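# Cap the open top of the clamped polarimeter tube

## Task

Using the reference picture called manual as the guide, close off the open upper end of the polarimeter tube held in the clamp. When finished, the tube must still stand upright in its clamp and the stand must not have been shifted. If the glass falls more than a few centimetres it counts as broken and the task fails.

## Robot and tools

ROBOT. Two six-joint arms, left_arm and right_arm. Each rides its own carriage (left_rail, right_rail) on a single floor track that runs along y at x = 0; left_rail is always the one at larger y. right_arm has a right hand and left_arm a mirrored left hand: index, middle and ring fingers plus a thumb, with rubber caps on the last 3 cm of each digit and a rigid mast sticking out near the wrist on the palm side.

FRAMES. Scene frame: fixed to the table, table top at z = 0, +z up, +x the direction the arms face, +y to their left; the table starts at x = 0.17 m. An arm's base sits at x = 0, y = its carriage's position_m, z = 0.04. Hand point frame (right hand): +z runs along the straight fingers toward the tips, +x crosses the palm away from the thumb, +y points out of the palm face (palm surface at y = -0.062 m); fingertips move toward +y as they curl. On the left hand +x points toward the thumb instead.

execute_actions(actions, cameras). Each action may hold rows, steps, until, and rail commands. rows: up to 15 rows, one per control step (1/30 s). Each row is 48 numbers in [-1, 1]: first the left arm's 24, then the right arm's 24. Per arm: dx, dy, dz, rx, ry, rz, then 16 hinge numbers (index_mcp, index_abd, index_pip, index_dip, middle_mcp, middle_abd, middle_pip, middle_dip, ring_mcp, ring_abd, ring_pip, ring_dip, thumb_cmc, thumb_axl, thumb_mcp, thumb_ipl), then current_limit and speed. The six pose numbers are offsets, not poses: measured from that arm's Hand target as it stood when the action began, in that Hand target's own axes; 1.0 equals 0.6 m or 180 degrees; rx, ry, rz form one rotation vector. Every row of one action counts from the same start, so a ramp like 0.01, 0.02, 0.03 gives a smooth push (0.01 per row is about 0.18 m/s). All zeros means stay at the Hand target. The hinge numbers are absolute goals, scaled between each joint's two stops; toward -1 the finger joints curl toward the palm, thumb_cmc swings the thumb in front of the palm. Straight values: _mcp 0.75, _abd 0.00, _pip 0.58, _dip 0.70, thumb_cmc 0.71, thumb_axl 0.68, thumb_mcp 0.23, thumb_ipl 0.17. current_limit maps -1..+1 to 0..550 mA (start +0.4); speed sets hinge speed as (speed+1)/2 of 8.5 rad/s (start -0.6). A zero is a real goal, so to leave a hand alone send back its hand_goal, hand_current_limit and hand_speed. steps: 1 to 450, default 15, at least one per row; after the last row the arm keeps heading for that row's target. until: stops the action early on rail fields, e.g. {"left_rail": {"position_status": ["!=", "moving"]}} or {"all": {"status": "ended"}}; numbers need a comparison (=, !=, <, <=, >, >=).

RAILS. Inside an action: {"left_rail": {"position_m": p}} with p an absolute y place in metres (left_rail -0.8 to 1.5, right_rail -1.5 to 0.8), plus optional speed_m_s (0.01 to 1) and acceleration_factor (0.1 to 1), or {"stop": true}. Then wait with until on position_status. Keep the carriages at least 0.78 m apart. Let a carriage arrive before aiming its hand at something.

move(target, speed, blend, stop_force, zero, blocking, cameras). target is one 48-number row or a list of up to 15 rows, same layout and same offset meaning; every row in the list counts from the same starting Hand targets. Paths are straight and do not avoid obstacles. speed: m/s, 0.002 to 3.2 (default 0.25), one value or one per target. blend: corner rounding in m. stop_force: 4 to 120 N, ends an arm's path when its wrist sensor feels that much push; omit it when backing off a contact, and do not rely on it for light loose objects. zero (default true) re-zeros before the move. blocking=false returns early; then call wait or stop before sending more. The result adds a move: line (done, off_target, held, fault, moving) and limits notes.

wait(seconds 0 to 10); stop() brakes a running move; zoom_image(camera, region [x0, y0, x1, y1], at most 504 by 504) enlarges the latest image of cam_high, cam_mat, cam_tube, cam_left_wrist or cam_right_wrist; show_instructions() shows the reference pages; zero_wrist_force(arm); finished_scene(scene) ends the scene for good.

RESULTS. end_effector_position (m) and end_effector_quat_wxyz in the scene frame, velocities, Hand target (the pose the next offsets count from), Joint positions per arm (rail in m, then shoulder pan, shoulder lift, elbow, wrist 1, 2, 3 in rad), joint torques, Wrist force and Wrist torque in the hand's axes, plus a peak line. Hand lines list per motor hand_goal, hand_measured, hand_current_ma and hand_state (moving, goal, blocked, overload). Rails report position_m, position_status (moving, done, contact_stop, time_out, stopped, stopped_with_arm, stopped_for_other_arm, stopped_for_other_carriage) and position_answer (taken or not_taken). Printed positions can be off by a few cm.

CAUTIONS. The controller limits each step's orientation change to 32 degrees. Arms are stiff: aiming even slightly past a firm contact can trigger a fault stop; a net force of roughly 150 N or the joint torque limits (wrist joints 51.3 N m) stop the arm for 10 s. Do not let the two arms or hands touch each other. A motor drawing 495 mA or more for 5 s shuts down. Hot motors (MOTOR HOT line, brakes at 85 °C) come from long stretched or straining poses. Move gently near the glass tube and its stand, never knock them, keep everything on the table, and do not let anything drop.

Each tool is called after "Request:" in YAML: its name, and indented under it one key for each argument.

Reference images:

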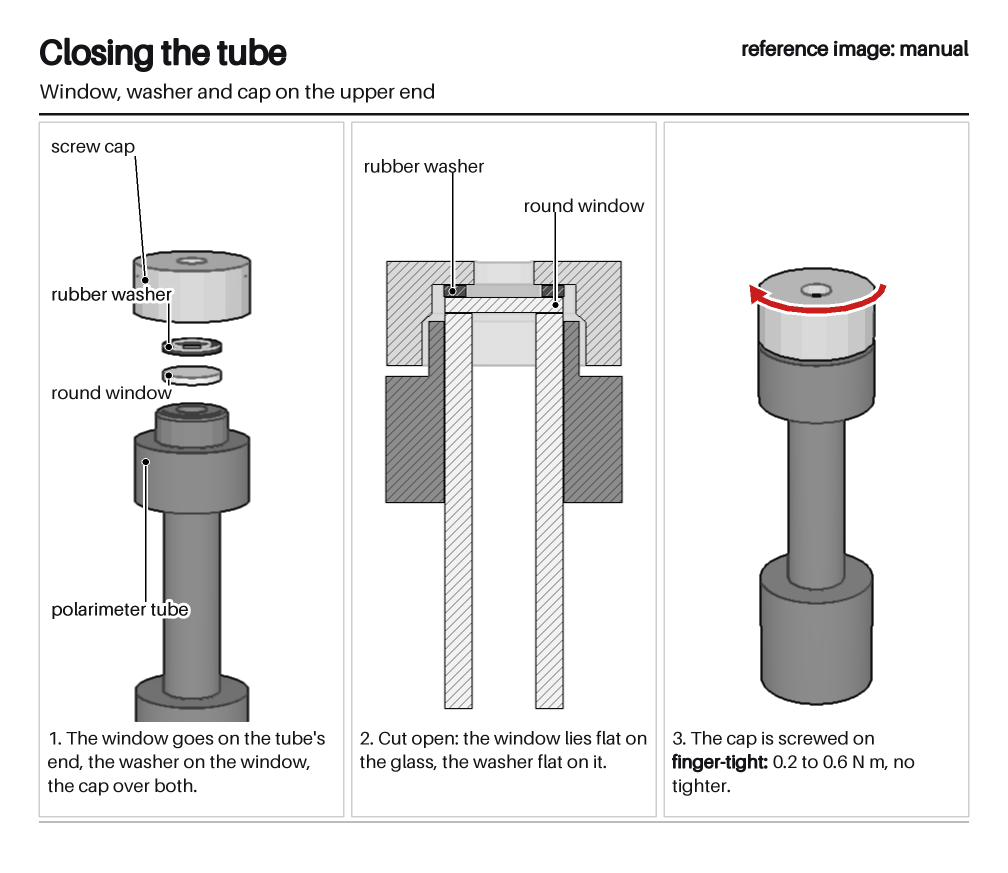

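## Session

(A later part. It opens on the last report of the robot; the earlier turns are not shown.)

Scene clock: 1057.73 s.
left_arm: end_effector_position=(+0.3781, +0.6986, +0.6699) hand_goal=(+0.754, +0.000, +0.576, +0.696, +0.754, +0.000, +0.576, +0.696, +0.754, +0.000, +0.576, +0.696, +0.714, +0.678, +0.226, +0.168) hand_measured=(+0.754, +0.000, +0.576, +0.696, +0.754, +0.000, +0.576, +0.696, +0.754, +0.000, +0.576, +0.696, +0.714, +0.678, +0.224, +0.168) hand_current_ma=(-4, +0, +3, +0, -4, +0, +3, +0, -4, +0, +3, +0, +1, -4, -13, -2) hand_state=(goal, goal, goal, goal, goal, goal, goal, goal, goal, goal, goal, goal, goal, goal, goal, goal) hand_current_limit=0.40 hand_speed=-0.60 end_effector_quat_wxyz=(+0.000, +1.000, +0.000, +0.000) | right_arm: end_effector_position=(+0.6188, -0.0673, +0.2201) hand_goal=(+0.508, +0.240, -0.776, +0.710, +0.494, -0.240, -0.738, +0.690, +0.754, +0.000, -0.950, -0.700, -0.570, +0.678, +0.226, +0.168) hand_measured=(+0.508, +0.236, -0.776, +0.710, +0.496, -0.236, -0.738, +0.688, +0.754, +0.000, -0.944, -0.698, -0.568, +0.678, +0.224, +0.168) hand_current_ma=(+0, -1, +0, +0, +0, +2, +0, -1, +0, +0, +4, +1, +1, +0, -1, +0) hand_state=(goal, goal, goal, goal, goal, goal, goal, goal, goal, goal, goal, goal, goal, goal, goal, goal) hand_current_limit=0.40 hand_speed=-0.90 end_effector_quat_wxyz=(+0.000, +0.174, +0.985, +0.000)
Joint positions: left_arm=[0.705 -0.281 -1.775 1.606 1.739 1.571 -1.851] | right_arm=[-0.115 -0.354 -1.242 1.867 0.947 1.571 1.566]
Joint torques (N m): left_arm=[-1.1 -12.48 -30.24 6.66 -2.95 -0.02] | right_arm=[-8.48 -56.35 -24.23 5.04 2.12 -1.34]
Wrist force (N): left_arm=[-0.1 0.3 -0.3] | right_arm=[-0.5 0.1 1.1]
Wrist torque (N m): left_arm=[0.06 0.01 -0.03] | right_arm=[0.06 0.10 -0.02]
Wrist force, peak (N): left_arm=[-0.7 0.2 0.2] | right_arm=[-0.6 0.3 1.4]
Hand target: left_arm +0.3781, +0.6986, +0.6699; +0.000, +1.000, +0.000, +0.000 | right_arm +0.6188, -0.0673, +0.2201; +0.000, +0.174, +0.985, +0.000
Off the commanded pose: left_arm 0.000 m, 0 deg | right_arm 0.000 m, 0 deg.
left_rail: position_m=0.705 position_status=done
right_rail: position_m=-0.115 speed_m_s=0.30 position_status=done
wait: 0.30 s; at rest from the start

Request:
execute_actions:
  actions:
    - {"rows": [[0,0,0,0,0,0,0.754,0,0.576,0.696,0.754,0,0.576,0.696,0.754,0,0.576,0.696,0.714,0.678,0.226,0.168,0.4,-0.6,0,0,0,0,0,0,0.482,0.24,-0.764,0.7,0.482,-0.24,-0.764,0.7,0.753,0,-0.95,-0.7,-0.571,0.678,0.226,0.168,0.4,-0.9],[0,0,0,0,0,0,0.754,0,0.576,0.696,0.754,0,0.576,0.696,0.754,0,0.576,0.696,0.714,0.678,0.226,0.168,0.4,-0.6,0,0,0,0,0,0,0.482,0.06,-0.764,0.7,0.482,-0.06,-0.764,0.7,0.753,0,-0.95,-0.7,-0.571,0.678,0.226,0.168,0.75,-0.93]], "steps": 45}
    - {"rows": [[0,0,0,0,0,0,0.754,0,0.576,0.696,0.754,0,0.576,0.696,0.754,0,0.576,0.696,0.714,0.678,0.226,0.168,0.4,-0.6,0,0,0,0,0,0,0.482,-0.04,-0.764,0.7,0.482,0.04,-0.764,0.7,0.753,0,-0.95,-0.7,-0.571,0.678,0.226,0.168,0.75,-0.95]], "steps": 25}

Request:
execute_actions:
  actions:
    - {"rows": [[0,0,0,0,0,0,0.754,0,0.576,0.696,0.754,0,0.576,0.696,0.754,0,0.576,0.696,0.714,0.678,0.226,0.168,0.4,-0.6,0,0,0,0,0,0,0.482,-0.14,-0.764,0.7,0.482,0.14,-0.764,0.7,0.753,0,-0.95,-0.7,-0.571,0.678,0.226,0.168,0.75,-0.95]], "steps": 30}
  cameras: ["cam_tube"]

Request:
zoom_image:
  camera: "cam_tube"
  region: [225, 130, 325, 205]

Scene clock: 1068.17 s.
left_arm: end_effector_position=(+0.3781, +0.6986, +0.6699) hand_goal=(+0.754, +0.000, +0.576, +0.696, +0.754, +0.000, +0.576, +0.696, +0.754, +0.000, +0.576, +0.696, +0.714, +0.678, +0.226, +0.168) hand_measured=(+0.754, +0.000, +0.576, +0.696, +0.754, +0.000, +0.576, +0.696, +0.754, +0.000, +0.576, +0.696, +0.714, +0.678, +0.224, +0.168) hand_current_ma=(-4, +0, +3, +0, -4, +0, +3, +0, -4, +0, +3, +0, +1, -4, -13, -2) hand_state=(goal, goal, goal, goal, goal, goal, goal, goal, goal, goal, goal, goal, goal, goal, goal, goal) hand_current_limit=0.40 hand_speed=-0.60 end_effector_quat_wxyz=(+0.000, +1.000, +0.000, +0.000) | right_arm: end_effector_position=(+0.6188, -0.0673, +0.2201) hand_goal=(+0.482, -0.040, -0.764, +0.700, +0.482, +0.040, -0.764, +0.700, +0.754, +0.000, -0.950, -0.700, -0.570, +0.678, +0.226, +0.168) hand_measured=(+0.490, +0.062, -0.752, +0.704, +0.492, -0.070, -0.748, +0.706, +0.754, +0.000, -0.944, -0.698, -0.568, +0.678, +0.224, +0.168) hand_current_ma=(+7, +220, +11, +2, +9, -246, +15, +3, +0, +0, +4, +1, +1, +0, -1, +0) hand_state=(goal, blocked, goal, goal, goal, blocked, goal, goal, goal, goal, goal, goal, goal, goal, goal, goal) hand_current_limit=0.75 hand_speed=-0.95 end_effector_quat_wxyz=(+0.000, +0.174, +0.985, +0.000)
Joint positions: left_arm=[0.705 -0.281 -1.775 1.606 1.739 1.571 -1.851] | right_arm=[-0.115 -0.354 -1.242 1.867 0.947 1.571 1.566]
Joint torques (N m): left_arm=[-0.71 -11.76 -29.93 6.64 -2.81 0.03] | right_arm=[-10.86 -55.84 -26.07 5.72 1.91 -1.93]
Wrist force (N): left_arm=[-0.2 0.1 -0.1] | right_arm=[-0.8 -1.2 1.1]
Wrist torque (N m): left_arm=[0.02 0.02 -0.03] | right_arm=[0.11 0.11 -0.01]
Wrist force, peak (N): left_arm=[-0.6 0.4 0.0] | right_arm=[-0.8 -1.6 1.3]
Hand target: left_arm +0.3781, +0.6986, +0.6699; +0.000, +1.000, +0.000, +0.000 | right_arm +0.6188, -0.0673, +0.2201; +0.000, +0.174, +0.985, +0.000
Off the commanded pose: left_arm 0.000 m, 0 deg | right_arm 0.000 m, 0 deg.
left_rail: position_m=0.705 position_status=done
right_rail: position_m=-0.115 speed_m_s=0.30 position_status=done

Scene clock: 1069.37 s.
left_arm: end_effector_position=(+0.3781, +0.6986, +0.6699) hand_goal=(+0.754, +0.000, +0.576, +0.696, +0.754, +0.000, +0.576, +0.696, +0.754, +0.000, +0.576, +0.696, +0.714, +0.678, +0.226, +0.168) hand_measured=(+0.754, +0.000, +0.576, +0.696, +0.754, +0.000, +0.576, +0.696, +0.754, +0.000, +0.576, +0.696, +0.714, +0.678, +0.224, +0.168) hand_current_ma=(-4, +0, +3, +0, -4, +0, +3, +0, -4, +0, +3, +0, +1, -4, -13, -2) hand_state=(goal, goal, goal, goal, goal, goal, goal, goal, goal, goal, goal, goal, goal, goal, goal, goal) hand_current_limit=0.40 hand_speed=-0.60 end_effector_quat_wxyz=(+0.000, +1.000, +0.000, +0.000) | right_arm: end_effector_position=(+0.6188, -0.0673, +0.2201) hand_goal=(+0.482, -0.140, -0.764, +0.700, +0.482, +0.140, -0.764, +0.700, +0.754, +0.000, -0.950, -0.700, -0.570, +0.678, +0.226, +0.168) hand_measured=(+0.492, +0.014, -0.750, +0.704, +0.494, -0.024, -0.748, +0.706, +0.754, +0.000, -0.944, -0.698, -0.568, +0.678, +0.224, +0.168) hand_current_ma=(+8, +410, +14, +3, +10, -454, +17, +4, +0, +0, +4, +1, +1, +0, -1, +0) hand_state=(goal, blocked, goal, goal, goal, blocked, goal, goal, goal, goal, goal, goal, goal, goal, goal, goal) hand_current_limit=0.75 hand_speed=-0.95 end_effector_quat_wxyz=(+0.000, +0.174, +0.985, +0.000)
Joint positions: left_arm=[0.705 -0.281 -1.775 1.606 1.739 1.571 -1.851] | right_arm=[-0.115 -0.354 -1.242 1.867 0.947 1.571 1.566]
Joint torques (N m): left_arm=[-1.48 -11.7 -29.96 6.76 -2.97 0.04] | right_arm=[-11.92 -55.79 -26.36 5.7 1.96 -1.77]
Wrist force (N): left_arm=[-0.4 -0.1 0.1] | right_arm=[-1.0 -0.3 2.2]
Wrist torque (N m): left_arm=[-0.03 0.05 -0.04] | right_arm=[0.11 0.12 -0.02]
Wrist force, peak (N): left_arm=[-0.6 0.3 -0.2] | right_arm=[-1.0 -0.6 2.6]
Hand target: left_arm +0.3781, +0.6986, +0.6699; +0.000, +1.000, +0.000, +0.000 | right_arm +0.6188, -0.0673, +0.2201; +0.000, +0.174, +0.985, +0.000
Off the commanded pose: left_arm 0.000 m, 0 deg | right_arm 0.000 m, 0 deg.
left_rail: position_m=0.705 position_status=done
right_rail: position_m=-0.115 speed_m_s=0.30 position_status=done
Images, in order (width x height): cam_tube 672x504.

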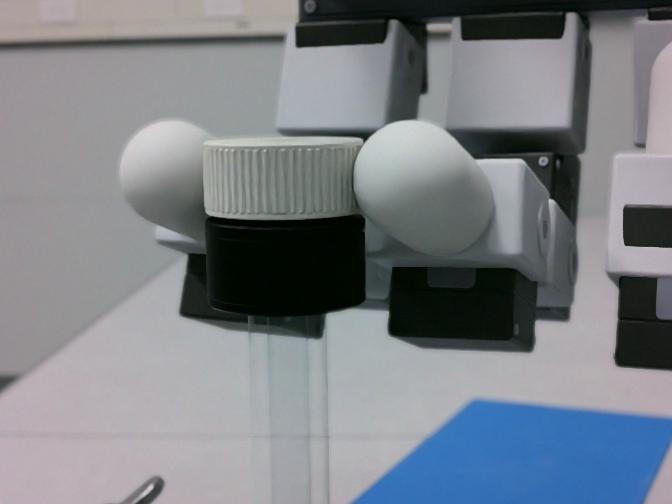

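Scaled by 5.040 from the camera's 672x504 image, which has a finer 960x720 frame.

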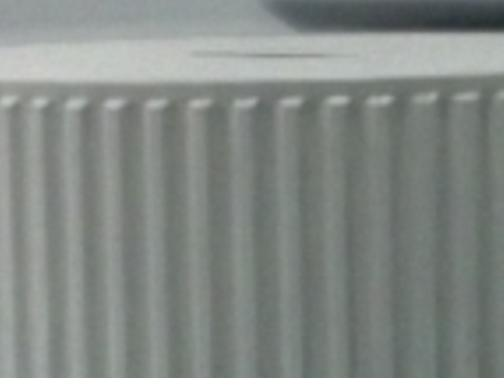

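Request:
move:
  target: [0,0,0,0,0,0,0.754,0,0.576,0.696,0.754,0,0.576,0.696,0.754,0,0.576,0.696,0.714,0.678,0.226,0.168,0.4,-0.6,0.0017,0.00007,0.00005,0,0,0.02778,0.53,-0.14,-0.81,0.7,0.44,0.14,-0.72,0.7,0.753,0,-0.95,-0.7,-0.571,0.678,0.226,0.168,0.75,-0.95]
  speed: 0.03
  cameras: ["cam_tube"]

Request:
zoom_image:
  camera: "cam_tube"
  region: [225, 130, 325, 205]

Request:
move:
  target: [0,0,0,0,0,0,0.754,0,0.576,0.696,0.754,0,0.576,0.696,0.754,0,0.576,0.696,0.714,0.678,0.226,0.168,0.4,-0.6,0.0017,0.00007,0.00005,0,0,0.02778,0.54,-0.14,-0.82,0.7,0.43,0.14,-0.71,0.7,0.753,0,-0.95,-0.7,-0.571,0.678,0.226,0.168,0.75,-0.95]
  speed: 0.03
  cameras: ["cam_tube"]

Request:
zoom_image:
  camera: "cam_tube"
  region: [225, 130, 325, 205]

Scene clock: 1075.73 s.
left_arm: end_effector_position=(+0.3781, +0.6986, +0.6699) hand_goal=(+0.754, +0.000, +0.576, +0.696, +0.754, +0.000, +0.576, +0.696, +0.754, +0.000, +0.576, +0.696, +0.714, +0.678, +0.226, +0.168) hand_measured=(+0.754, +0.000, +0.576, +0.696, +0.754, +0.000, +0.576, +0.696, +0.754, +0.000, +0.576, +0.696, +0.714, +0.678, +0.224, +0.168) hand_current_ma=(-4, +0, +3, +0, -4, +0, +3, +0, -4, +0, +3, +0, +1, -4, -13, -2) hand_state=(goal, goal, goal, goal, goal, goal, goal, goal, goal, goal, goal, goal, goal, goal, goal, goal) hand_current_limit=0.40 hand_speed=-0.60 end_effector_quat_wxyz=(+0.000, +1.000, +0.000, +0.000) | right_arm: end_effector_position=(+0.6178, -0.0669, +0.2201) hand_goal=(+0.530, -0.140, -0.810, +0.700, +0.440, +0.140, -0.720, +0.700, +0.754, +0.000, -0.950, -0.700, -0.570, +0.678, +0.226, +0.168) hand_measured=(+0.490, +0.014, -0.752, +0.720, +0.500, -0.010, -0.744, +0.688, +0.754, +0.000, -0.944, -0.698, -0.568, +0.678, +0.224, +0.168) hand_current_ma=(-69, +409, +113, +22, +130, -398, -31, -12, +0, +0, +4, +1, +1, +0, -1, +0) hand_state=(blocked, blocked, blocked, goal, blocked, blocked, blocked, goal, goal, goal, goal, goal, goal, goal, goal, goal) hand_current_limit=0.75 hand_speed=-0.95 end_effector_quat_wxyz=(+0.000, +0.216, +0.976, +0.000)
Joint positions: left_arm=[0.705 -0.281 -1.775 1.606 1.739 1.571 -1.851] | right_arm=[-0.115 -0.35 -1.253 1.881 0.942 1.571 1.657]
Joint torques (N m): left_arm=[-0.53 -12.46 -30.01 6.52 -2.91 -0.12] | right_arm=[15.47 -71.26 -23.62 1.13 -2.44 2.36]
Wrist force (N): left_arm=[-0.3 0.2 -0.1] | right_arm=[-0.2 -1.7 0.8]
Wrist torque (N m): left_arm=[0.02 0.04 -0.04] | right_arm=[0.18 0.05 -0.33]
Wrist force, peak (N): left_arm=[-0.2 0.5 -0.5] | right_arm=[-1.2 -0.5 2.6]
Hand target: left_arm +0.3781, +0.6986, +0.6699; +0.000, +1.000, +0.000, +0.000 | right_arm +0.6178, -0.0669, +0.2201; +0.000, +0.216, +0.976, +0.000
Off the commanded pose: left_arm 0.000 m, 0 deg | right_arm 0.000 m, 0 deg.
left_rail: position_m=0.705 position_status=done
right_rail: position_m=-0.115 speed_m_s=0.30 position_status=done
move: done
Images, in order (width x height): cam_tube 672x504.

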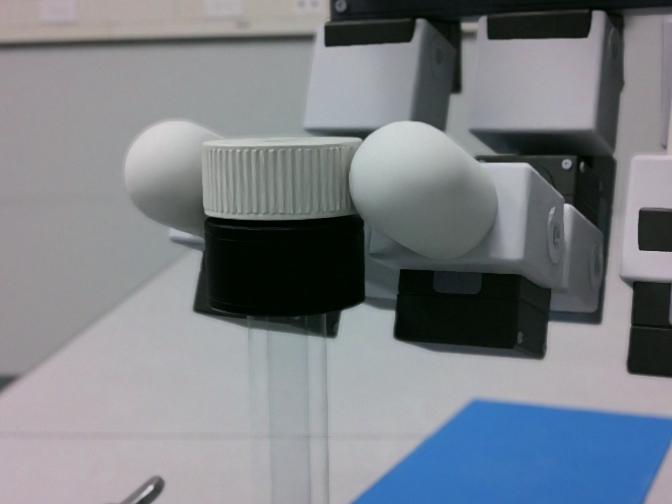

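Scaled by 5.040 from the camera's 672x504 image, which has a finer 960x720 frame.

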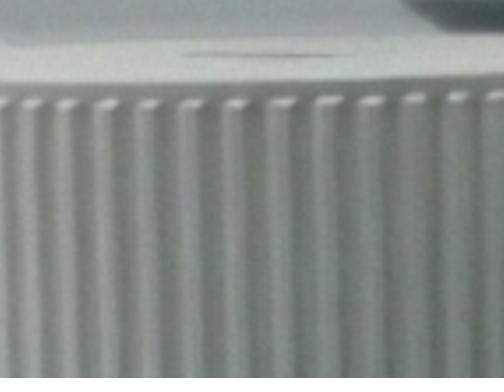

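Scene clock: 1077.63 s.
left_arm: end_effector_position=(+0.3781, +0.6986, +0.6699) hand_goal=(+0.754, +0.000, +0.576, +0.696, +0.754, +0.000, +0.576, +0.696, +0.754, +0.000, +0.576, +0.696, +0.714, +0.678, +0.226, +0.168) hand_measured=(+0.754, +0.000, +0.576, +0.696, +0.754, +0.000, +0.576, +0.696, +0.754, +0.000, +0.576, +0.696, +0.714, +0.678, +0.224, +0.168) hand_current_ma=(-4, +0, +3, +0, -4, +0, +3, +0, -4, +0, +3, +0, +1, -4, -13, -2) hand_state=(goal, goal, goal, goal, goal, goal, goal, goal, goal, goal, goal, goal, goal, goal, goal, goal) hand_current_limit=0.40 hand_speed=-0.60 end_effector_quat_wxyz=(+0.000, +1.000, +0.000, +0.000) | right_arm: end_effector_position=(+0.6169, -0.0665, +0.2200) hand_goal=(+0.540, -0.140, -0.820, +0.700, +0.430, +0.140, -0.710, +0.700, +0.754, +0.000, -0.950, -0.700, -0.570, +0.678, +0.226, +0.168) hand_measured=(+0.490, +0.014, -0.752, +0.720, +0.504, +0.000, -0.748, +0.680, +0.754, +0.000, -0.944, -0.698, -0.568, +0.678, +0.224, +0.168) hand_current_ma=(-98, +409, +144, +22, +183, -357, -59, -23, +0, +0, +4, +1, +1, +0, -1, +0) hand_state=(blocked, blocked, blocked, goal, blocked, blocked, blocked, blocked, goal, goal, goal, goal, goal, goal, goal, goal) hand_current_limit=0.75 hand_speed=-0.95 end_effector_quat_wxyz=(+0.000, +0.259, +0.966, +0.000)
Joint positions: left_arm=[0.705 -0.281 -1.775 1.606 1.739 1.571 -1.851] | right_arm=[-0.115 -0.344 -1.263 1.895 0.938 1.571 1.75]
Joint torques (N m): left_arm=[-1.33 -12.45 -29.72 6.48 -2.87 0.22] | right_arm=[16.96 -71.72 -24.11 0.83 -2.28 2.33]
Wrist force (N): left_arm=[-0.3 0.2 0.0] | right_arm=[0.7 -4.3 1.3]
Wrist torque (N m): left_arm=[0.03 0.03 -0.03] | right_arm=[0.12 0.02 -0.31]
Wrist force, peak (N): left_arm=[-0.6 0.0 -0.1] | right_arm=[0.1 -5.6 1.3]
Hand target: left_arm +0.3781, +0.6986, +0.6699; +0.000, +1.000, +0.000, +0.000 | right_arm +0.6169, -0.0665, +0.2200; +0.000, +0.259, +0.966, +0.000
Off the commanded pose: left_arm 0.000 m, 0 deg | right_arm 0.000 m, 0 deg.
left_rail: position_m=0.705 position_status=done
right_rail: position_m=-0.115 speed_m_s=0.30 position_status=done
move: done
Images, in order (width x height): cam_tube 672x504.

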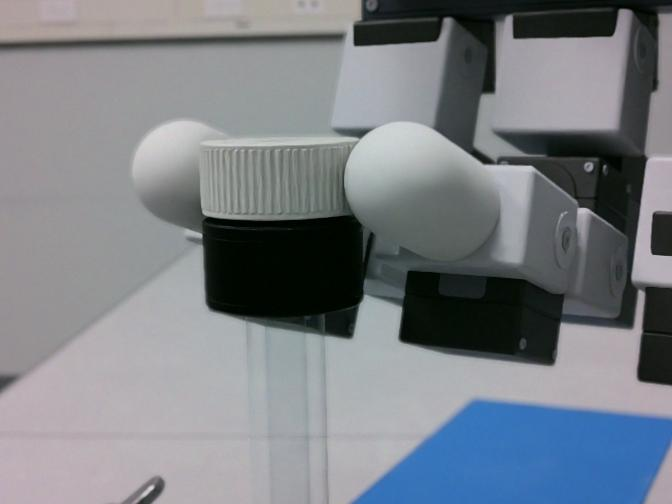

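Scaled by 5.040 from the camera's 672x504 image, which has a finer 960x720 frame.

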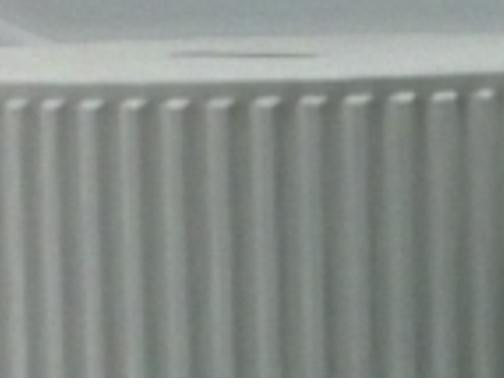

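Request:
execute_actions:
  actions:
    - {"rows": [[0,0,0,0,0,0,0.754,0,0.576,0.696,0.754,0,0.576,0.696,0.754,0,0.576,0.696,0.714,0.678,0.226,0.168,0.4,-0.6,0,0,0,0,0,0,0.49,0.12,-0.752,0.71,0.504,-0.12,-0.748,0.69,0.753,0,-0.95,-0.7,-0.571,0.678,0.226,0.168,0.4,-0.93]], "steps": 30}
    - {"rows": [[0,0,0,0,0,0,0.754,0,0.576,0.696,0.754,0,0.576,0.696,0.754,0,0.576,0.696,0.714,0.678,0.226,0.168,0.4,-0.6,0,0,0,0,0,0,0.49,0.35,-0.752,0.71,0.504,-0.35,-0.748,0.69,0.753,0,-0.95,-0.7,-0.571,0.678,0.226,0.168,0.4,-0.85]], "steps": 35}
  cameras: ["cam_tube"]

Request:
zoom_image:
  camera: "cam_tube"
  region: [190, 100, 390, 250]

Request:
zoom_image:
  camera: "cam_tube"
  region: [225, 130, 325, 205]

Scene clock: 1085.33 s.
left_arm: end_effector_position=(+0.3781, +0.6986, +0.6699) hand_goal=(+0.754, +0.000, +0.576, +0.696, +0.754, +0.000, +0.576, +0.696, +0.754, +0.000, +0.576, +0.696, +0.714, +0.678, +0.226, +0.168) hand_measured=(+0.754, +0.000, +0.576, +0.696, +0.754, +0.000, +0.576, +0.696, +0.754, +0.000, +0.576, +0.696, +0.714, +0.678, +0.224, +0.168) hand_current_ma=(-4, +0, +3, +0, -4, +0, +3, +0, -4, +0, +3, +0, +1, -4, -13, -2) hand_state=(goal, goal, goal, goal, goal, goal, goal, goal, goal, goal, goal, goal, goal, goal, goal, goal) hand_current_limit=0.40 hand_speed=-0.60 end_effector_quat_wxyz=(+0.000, +1.000, +0.000, +0.000) | right_arm: end_effector_position=(+0.6169, -0.0665, +0.2200) hand_goal=(+0.490, +0.350, -0.752, +0.710, +0.504, -0.350, -0.748, +0.690, +0.754, +0.000, -0.950, -0.700, -0.570, +0.678, +0.226, +0.168) hand_measured=(+0.492, +0.346, -0.752, +0.710, +0.508, -0.346, -0.748, +0.688, +0.754, +0.000, -0.944, -0.698, -0.568, +0.678, +0.224, +0.168) hand_current_ma=(+0, -2, +0, +0, +2, +2, +0, -1, +0, +0, +4, +1, +1, +0, -1, +0) hand_state=(goal, goal, goal, goal, goal, goal, goal, goal, goal, goal, goal, goal, goal, goal, goal, goal) hand_current_limit=0.40 hand_speed=-0.85 end_effector_quat_wxyz=(+0.000, +0.259, +0.966, +0.000)
Joint positions: left_arm=[0.705 -0.281 -1.775 1.606 1.739 1.571 -1.851] | right_arm=[-0.115 -0.344 -1.263 1.895 0.938 1.571 1.75]
Joint torques (N m): left_arm=[-1.84 -12.27 -29.93 6.72 -2.91 -0.15] | right_arm=[14.27 -62.96 -23.94 2.57 2.11 1.29]
Wrist force (N): left_arm=[-0.2 0.2 -0.1] | right_arm=[-0.3 -0.1 1.0]
Wrist torque (N m): left_arm=[0.04 0.02 -0.03] | right_arm=[0.03 0.01 -0.06]
Wrist force, peak (N): left_arm=[-0.6 0.1 -0.3] | right_arm=[1.0 -4.9 -1.5]
Hand target: left_arm +0.3781, +0.6986, +0.6699; +0.000, +1.000, +0.000, +0.000 | right_arm +0.6169, -0.0665, +0.2200; +0.000, +0.259, +0.966, +0.000
Off the commanded pose: left_arm 0.000 m, 0 deg | right_arm 0.000 m, 0 deg.
left_rail: position_m=0.705 position_status=done
right_rail: position_m=-0.115 speed_m_s=0.30 position_status=done
Images, in order (width x height): cam_tube 672x504.

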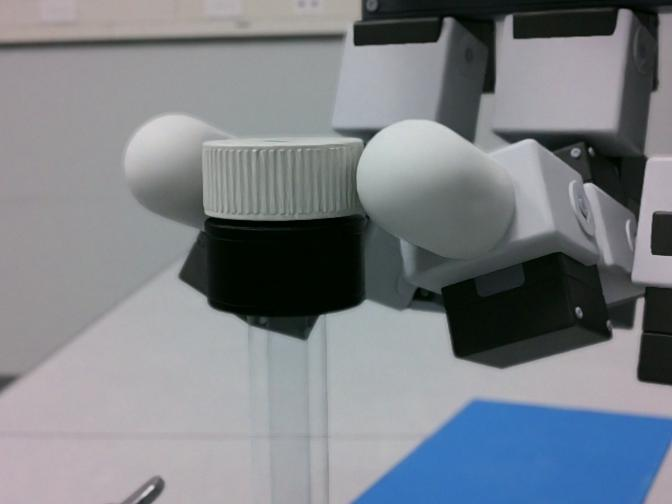

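Scaled by 2.520 from the camera's 672x504 image, which has a finer 960x720 frame.

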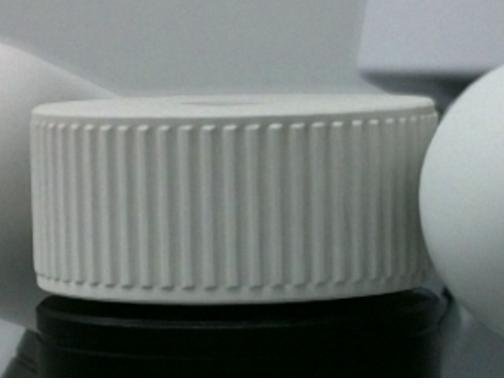

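Scaled by 5.040 from the camera's 672x504 image, which has a finer 960x720 frame.

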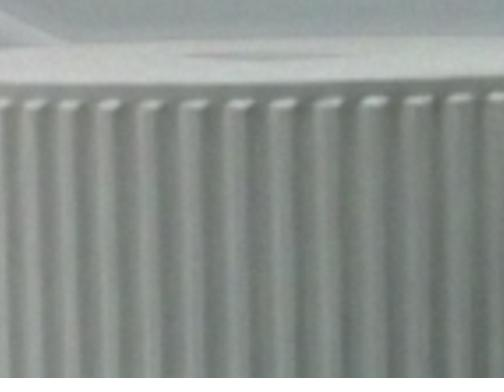

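Request:
zoom_image:
  camera: "cam_tube"
  region: [200, 200, 370, 328]

Request:
zoom_image:
  camera: "cam_tube"
  region: [250, 205, 310, 250]

Scaled by 2.965 from the camera's 672x504 image, which has a finer 960x720 frame.

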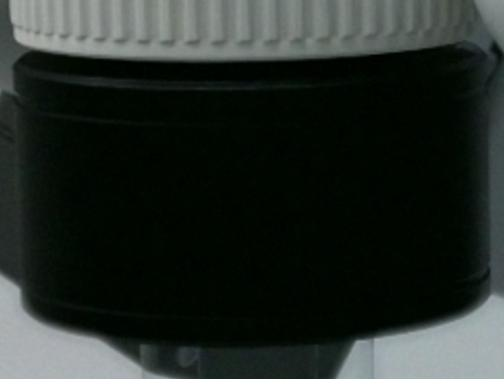

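Scaled by 8.400 from the camera's 672x504 image, which has a finer 960x720 frame.

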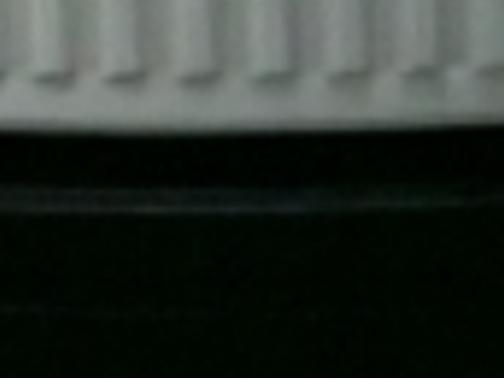

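Request:
move:
  target:
    - [0,0,0,0,0,0,0.754,0,0.576,0.696,0.754,0,0.576,0.696,0.754,0,0.576,0.696,0.714,0.678,0.226,0.168,0.4,-0.6,0,0,0,0,0,0,0.49,0.5,-0.752,0.71,0.504,-0.5,-0.748,0.69,0.753,0,-0.95,-0.7,-0.571,0.678,0.226,0.168,0.4,-0.8]
    - [0,0,0,0,0,0,0.754,0,0.576,0.696,0.754,0,0.576,0.696,0.754,0,0.576,0.696,0.714,0.678,0.226,0.168,0.4,-0.6,0,-0.17,0,0,0,0,0.49,0.5,-0.752,0.71,0.504,-0.5,-0.748,0.69,0.753,0,-0.95,-0.7,-0.571,0.678,0.226,0.168,0.4,-0.8]
    - [0,0,0,0,0,0,0.754,0,0.576,0.696,0.754,0,0.576,0.696,0.754,0,0.576,0.696,0.714,0.678,0.226,0.168,0.4,-0.6,0,-0.17,-0.25,0,0,0,0.49,0.5,-0.752,0.71,0.504,-0.5,-0.748,0.69,0.753,0,-0.95,-0.7,-0.571,0.678,0.226,0.168,0.4,-0.8]
  speed: [0.05, 0.1, 0.2]
  cameras: ["cam_tube", "cam_high", "cam_mat"]

Request:
zoom_image:
  camera: "cam_tube"
  region: [190, 100, 390, 250]

Request:
zoom_image:
  camera: "cam_high"
  region: [230, 230, 350, 350]

Scene clock: 1122.23 s.
left_arm: end_effector_position=(+0.3781, +0.6986, +0.6699) hand_goal=(+0.754, +0.000, +0.576, +0.696, +0.754, +0.000, +0.576, +0.696, +0.754, +0.000, +0.576, +0.696, +0.714, +0.678, +0.226, +0.168) hand_measured=(+0.754, +0.000, +0.576, +0.696, +0.754, +0.000, +0.576, +0.696, +0.754, +0.000, +0.576, +0.696, +0.714, +0.678, +0.224, +0.168) hand_current_ma=(-4, +0, +3, +0, -4, +0, +3, +0, -4, +0, +3, +0, +1, -4, -13, -2) hand_state=(goal, goal, goal, goal, goal, goal, goal, goal, goal, goal, goal, goal, goal, goal, goal, goal) hand_current_limit=0.40 hand_speed=-0.60 end_effector_quat_wxyz=(+0.000, +1.000, +0.000, +0.000) | right_arm: end_effector_position=(+0.5659, -0.1548, +0.3698) hand_goal=(+0.490, +0.500, -0.752, +0.710, +0.504, -0.500, -0.748, +0.690, +0.754, +0.000, -0.950, -0.700, -0.570, +0.678, +0.226, +0.168) hand_measured=(+0.492, +0.496, -0.752, +0.710, +0.508, -0.496, -0.748, +0.688, +0.754, +0.000, -0.944, -0.698, -0.568, +0.678, +0.224, +0.168) hand_current_ma=(+0, -2, +0, +0, +2, +2, +0, -1, +0, +0, +4, +1, +1, +0, -1, +0) hand_state=(goal, goal, goal, goal, goal, goal, goal, goal, goal, goal, goal, goal, goal, goal, goal, goal) hand_current_limit=0.40 hand_speed=-0.80 end_effector_quat_wxyz=(+0.000, +0.259, +0.966, +0.000)
Joint positions: left_arm=[0.705 -0.281 -1.775 1.606 1.739 1.571 -1.851] | right_arm=[-0.115 -0.546 -1.452 1.833 1.189 1.571 1.549]
Joint torques (N m): left_arm=[-1.8 -12.11 -30.09 6.87 -2.9 -0.16] | right_arm=[-16.07 -57.19 -39.38 7.45 3.12 -2.43]
Wrist force (N): left_arm=[-0.1 -0.1 0.0] | right_arm=[-0.5 0.0 0.8]
Wrist torque (N m): left_arm=[-0.01 0.01 -0.02] | right_arm=[0.06 0.10 0.13]
Wrist force, peak (N): left_arm=[-0.6 0.4 -0.2] | right_arm=[-0.6 0.0 2.6]
Hand target: left_arm +0.3781, +0.6986, +0.6699; +0.000, +1.000, +0.000, +0.000 | right_arm +0.5659, -0.1548, +0.3700; +0.000, +0.259, +0.966, +0.000
Off the commanded pose: left_arm 0.000 m, 0 deg | right_arm 0.000 m, 0 deg.
left_rail: position_m=0.705 position_status=done
right_rail: position_m=-0.115 speed_m_s=0.30 position_status=done
move: done
Images, in order (width x height): cam_high 672x504, cam_mat 672x504, cam_tube 672x504.

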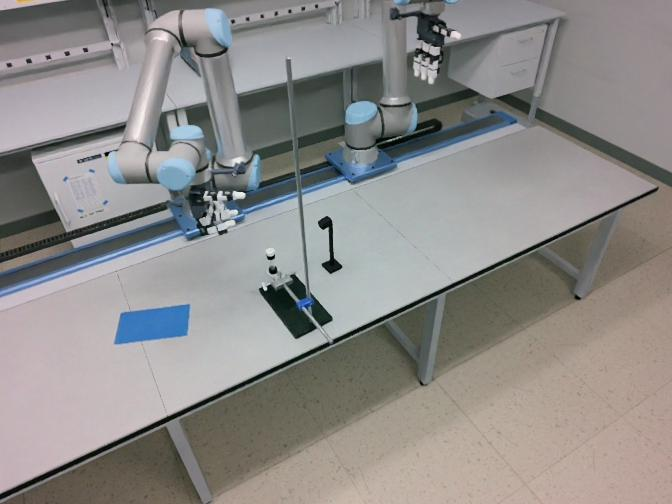

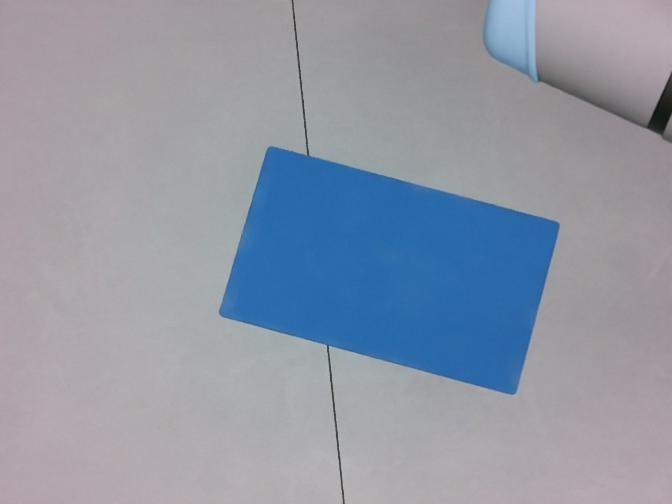

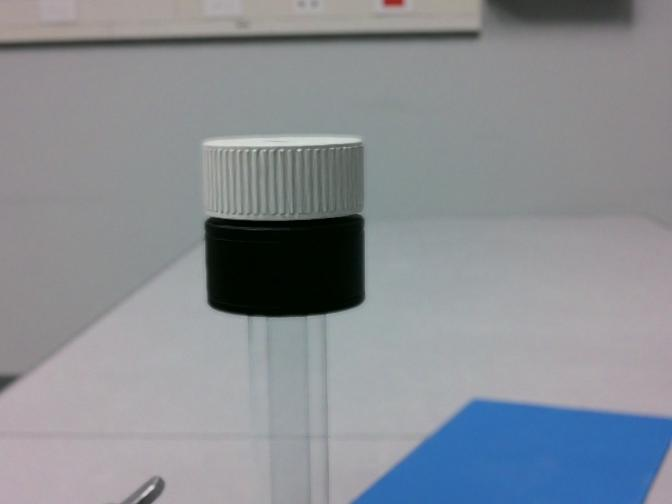

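Scaled by 2.520 from the camera's 672x504 image, which has a finer 960x720 frame.

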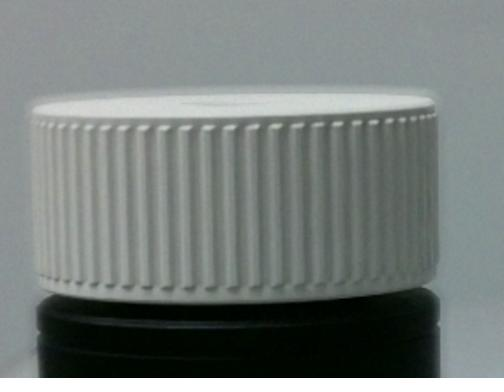

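Scaled by 4.200 from the camera's 672x504 image, which has a finer 960x720 frame.

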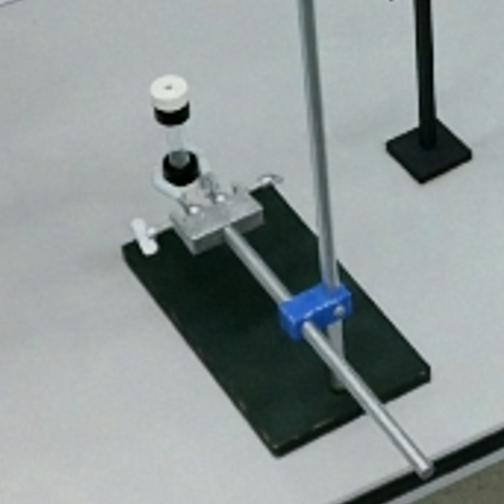

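Request:
finished_scene:
  scene: 2

The scene is finished: the task was done.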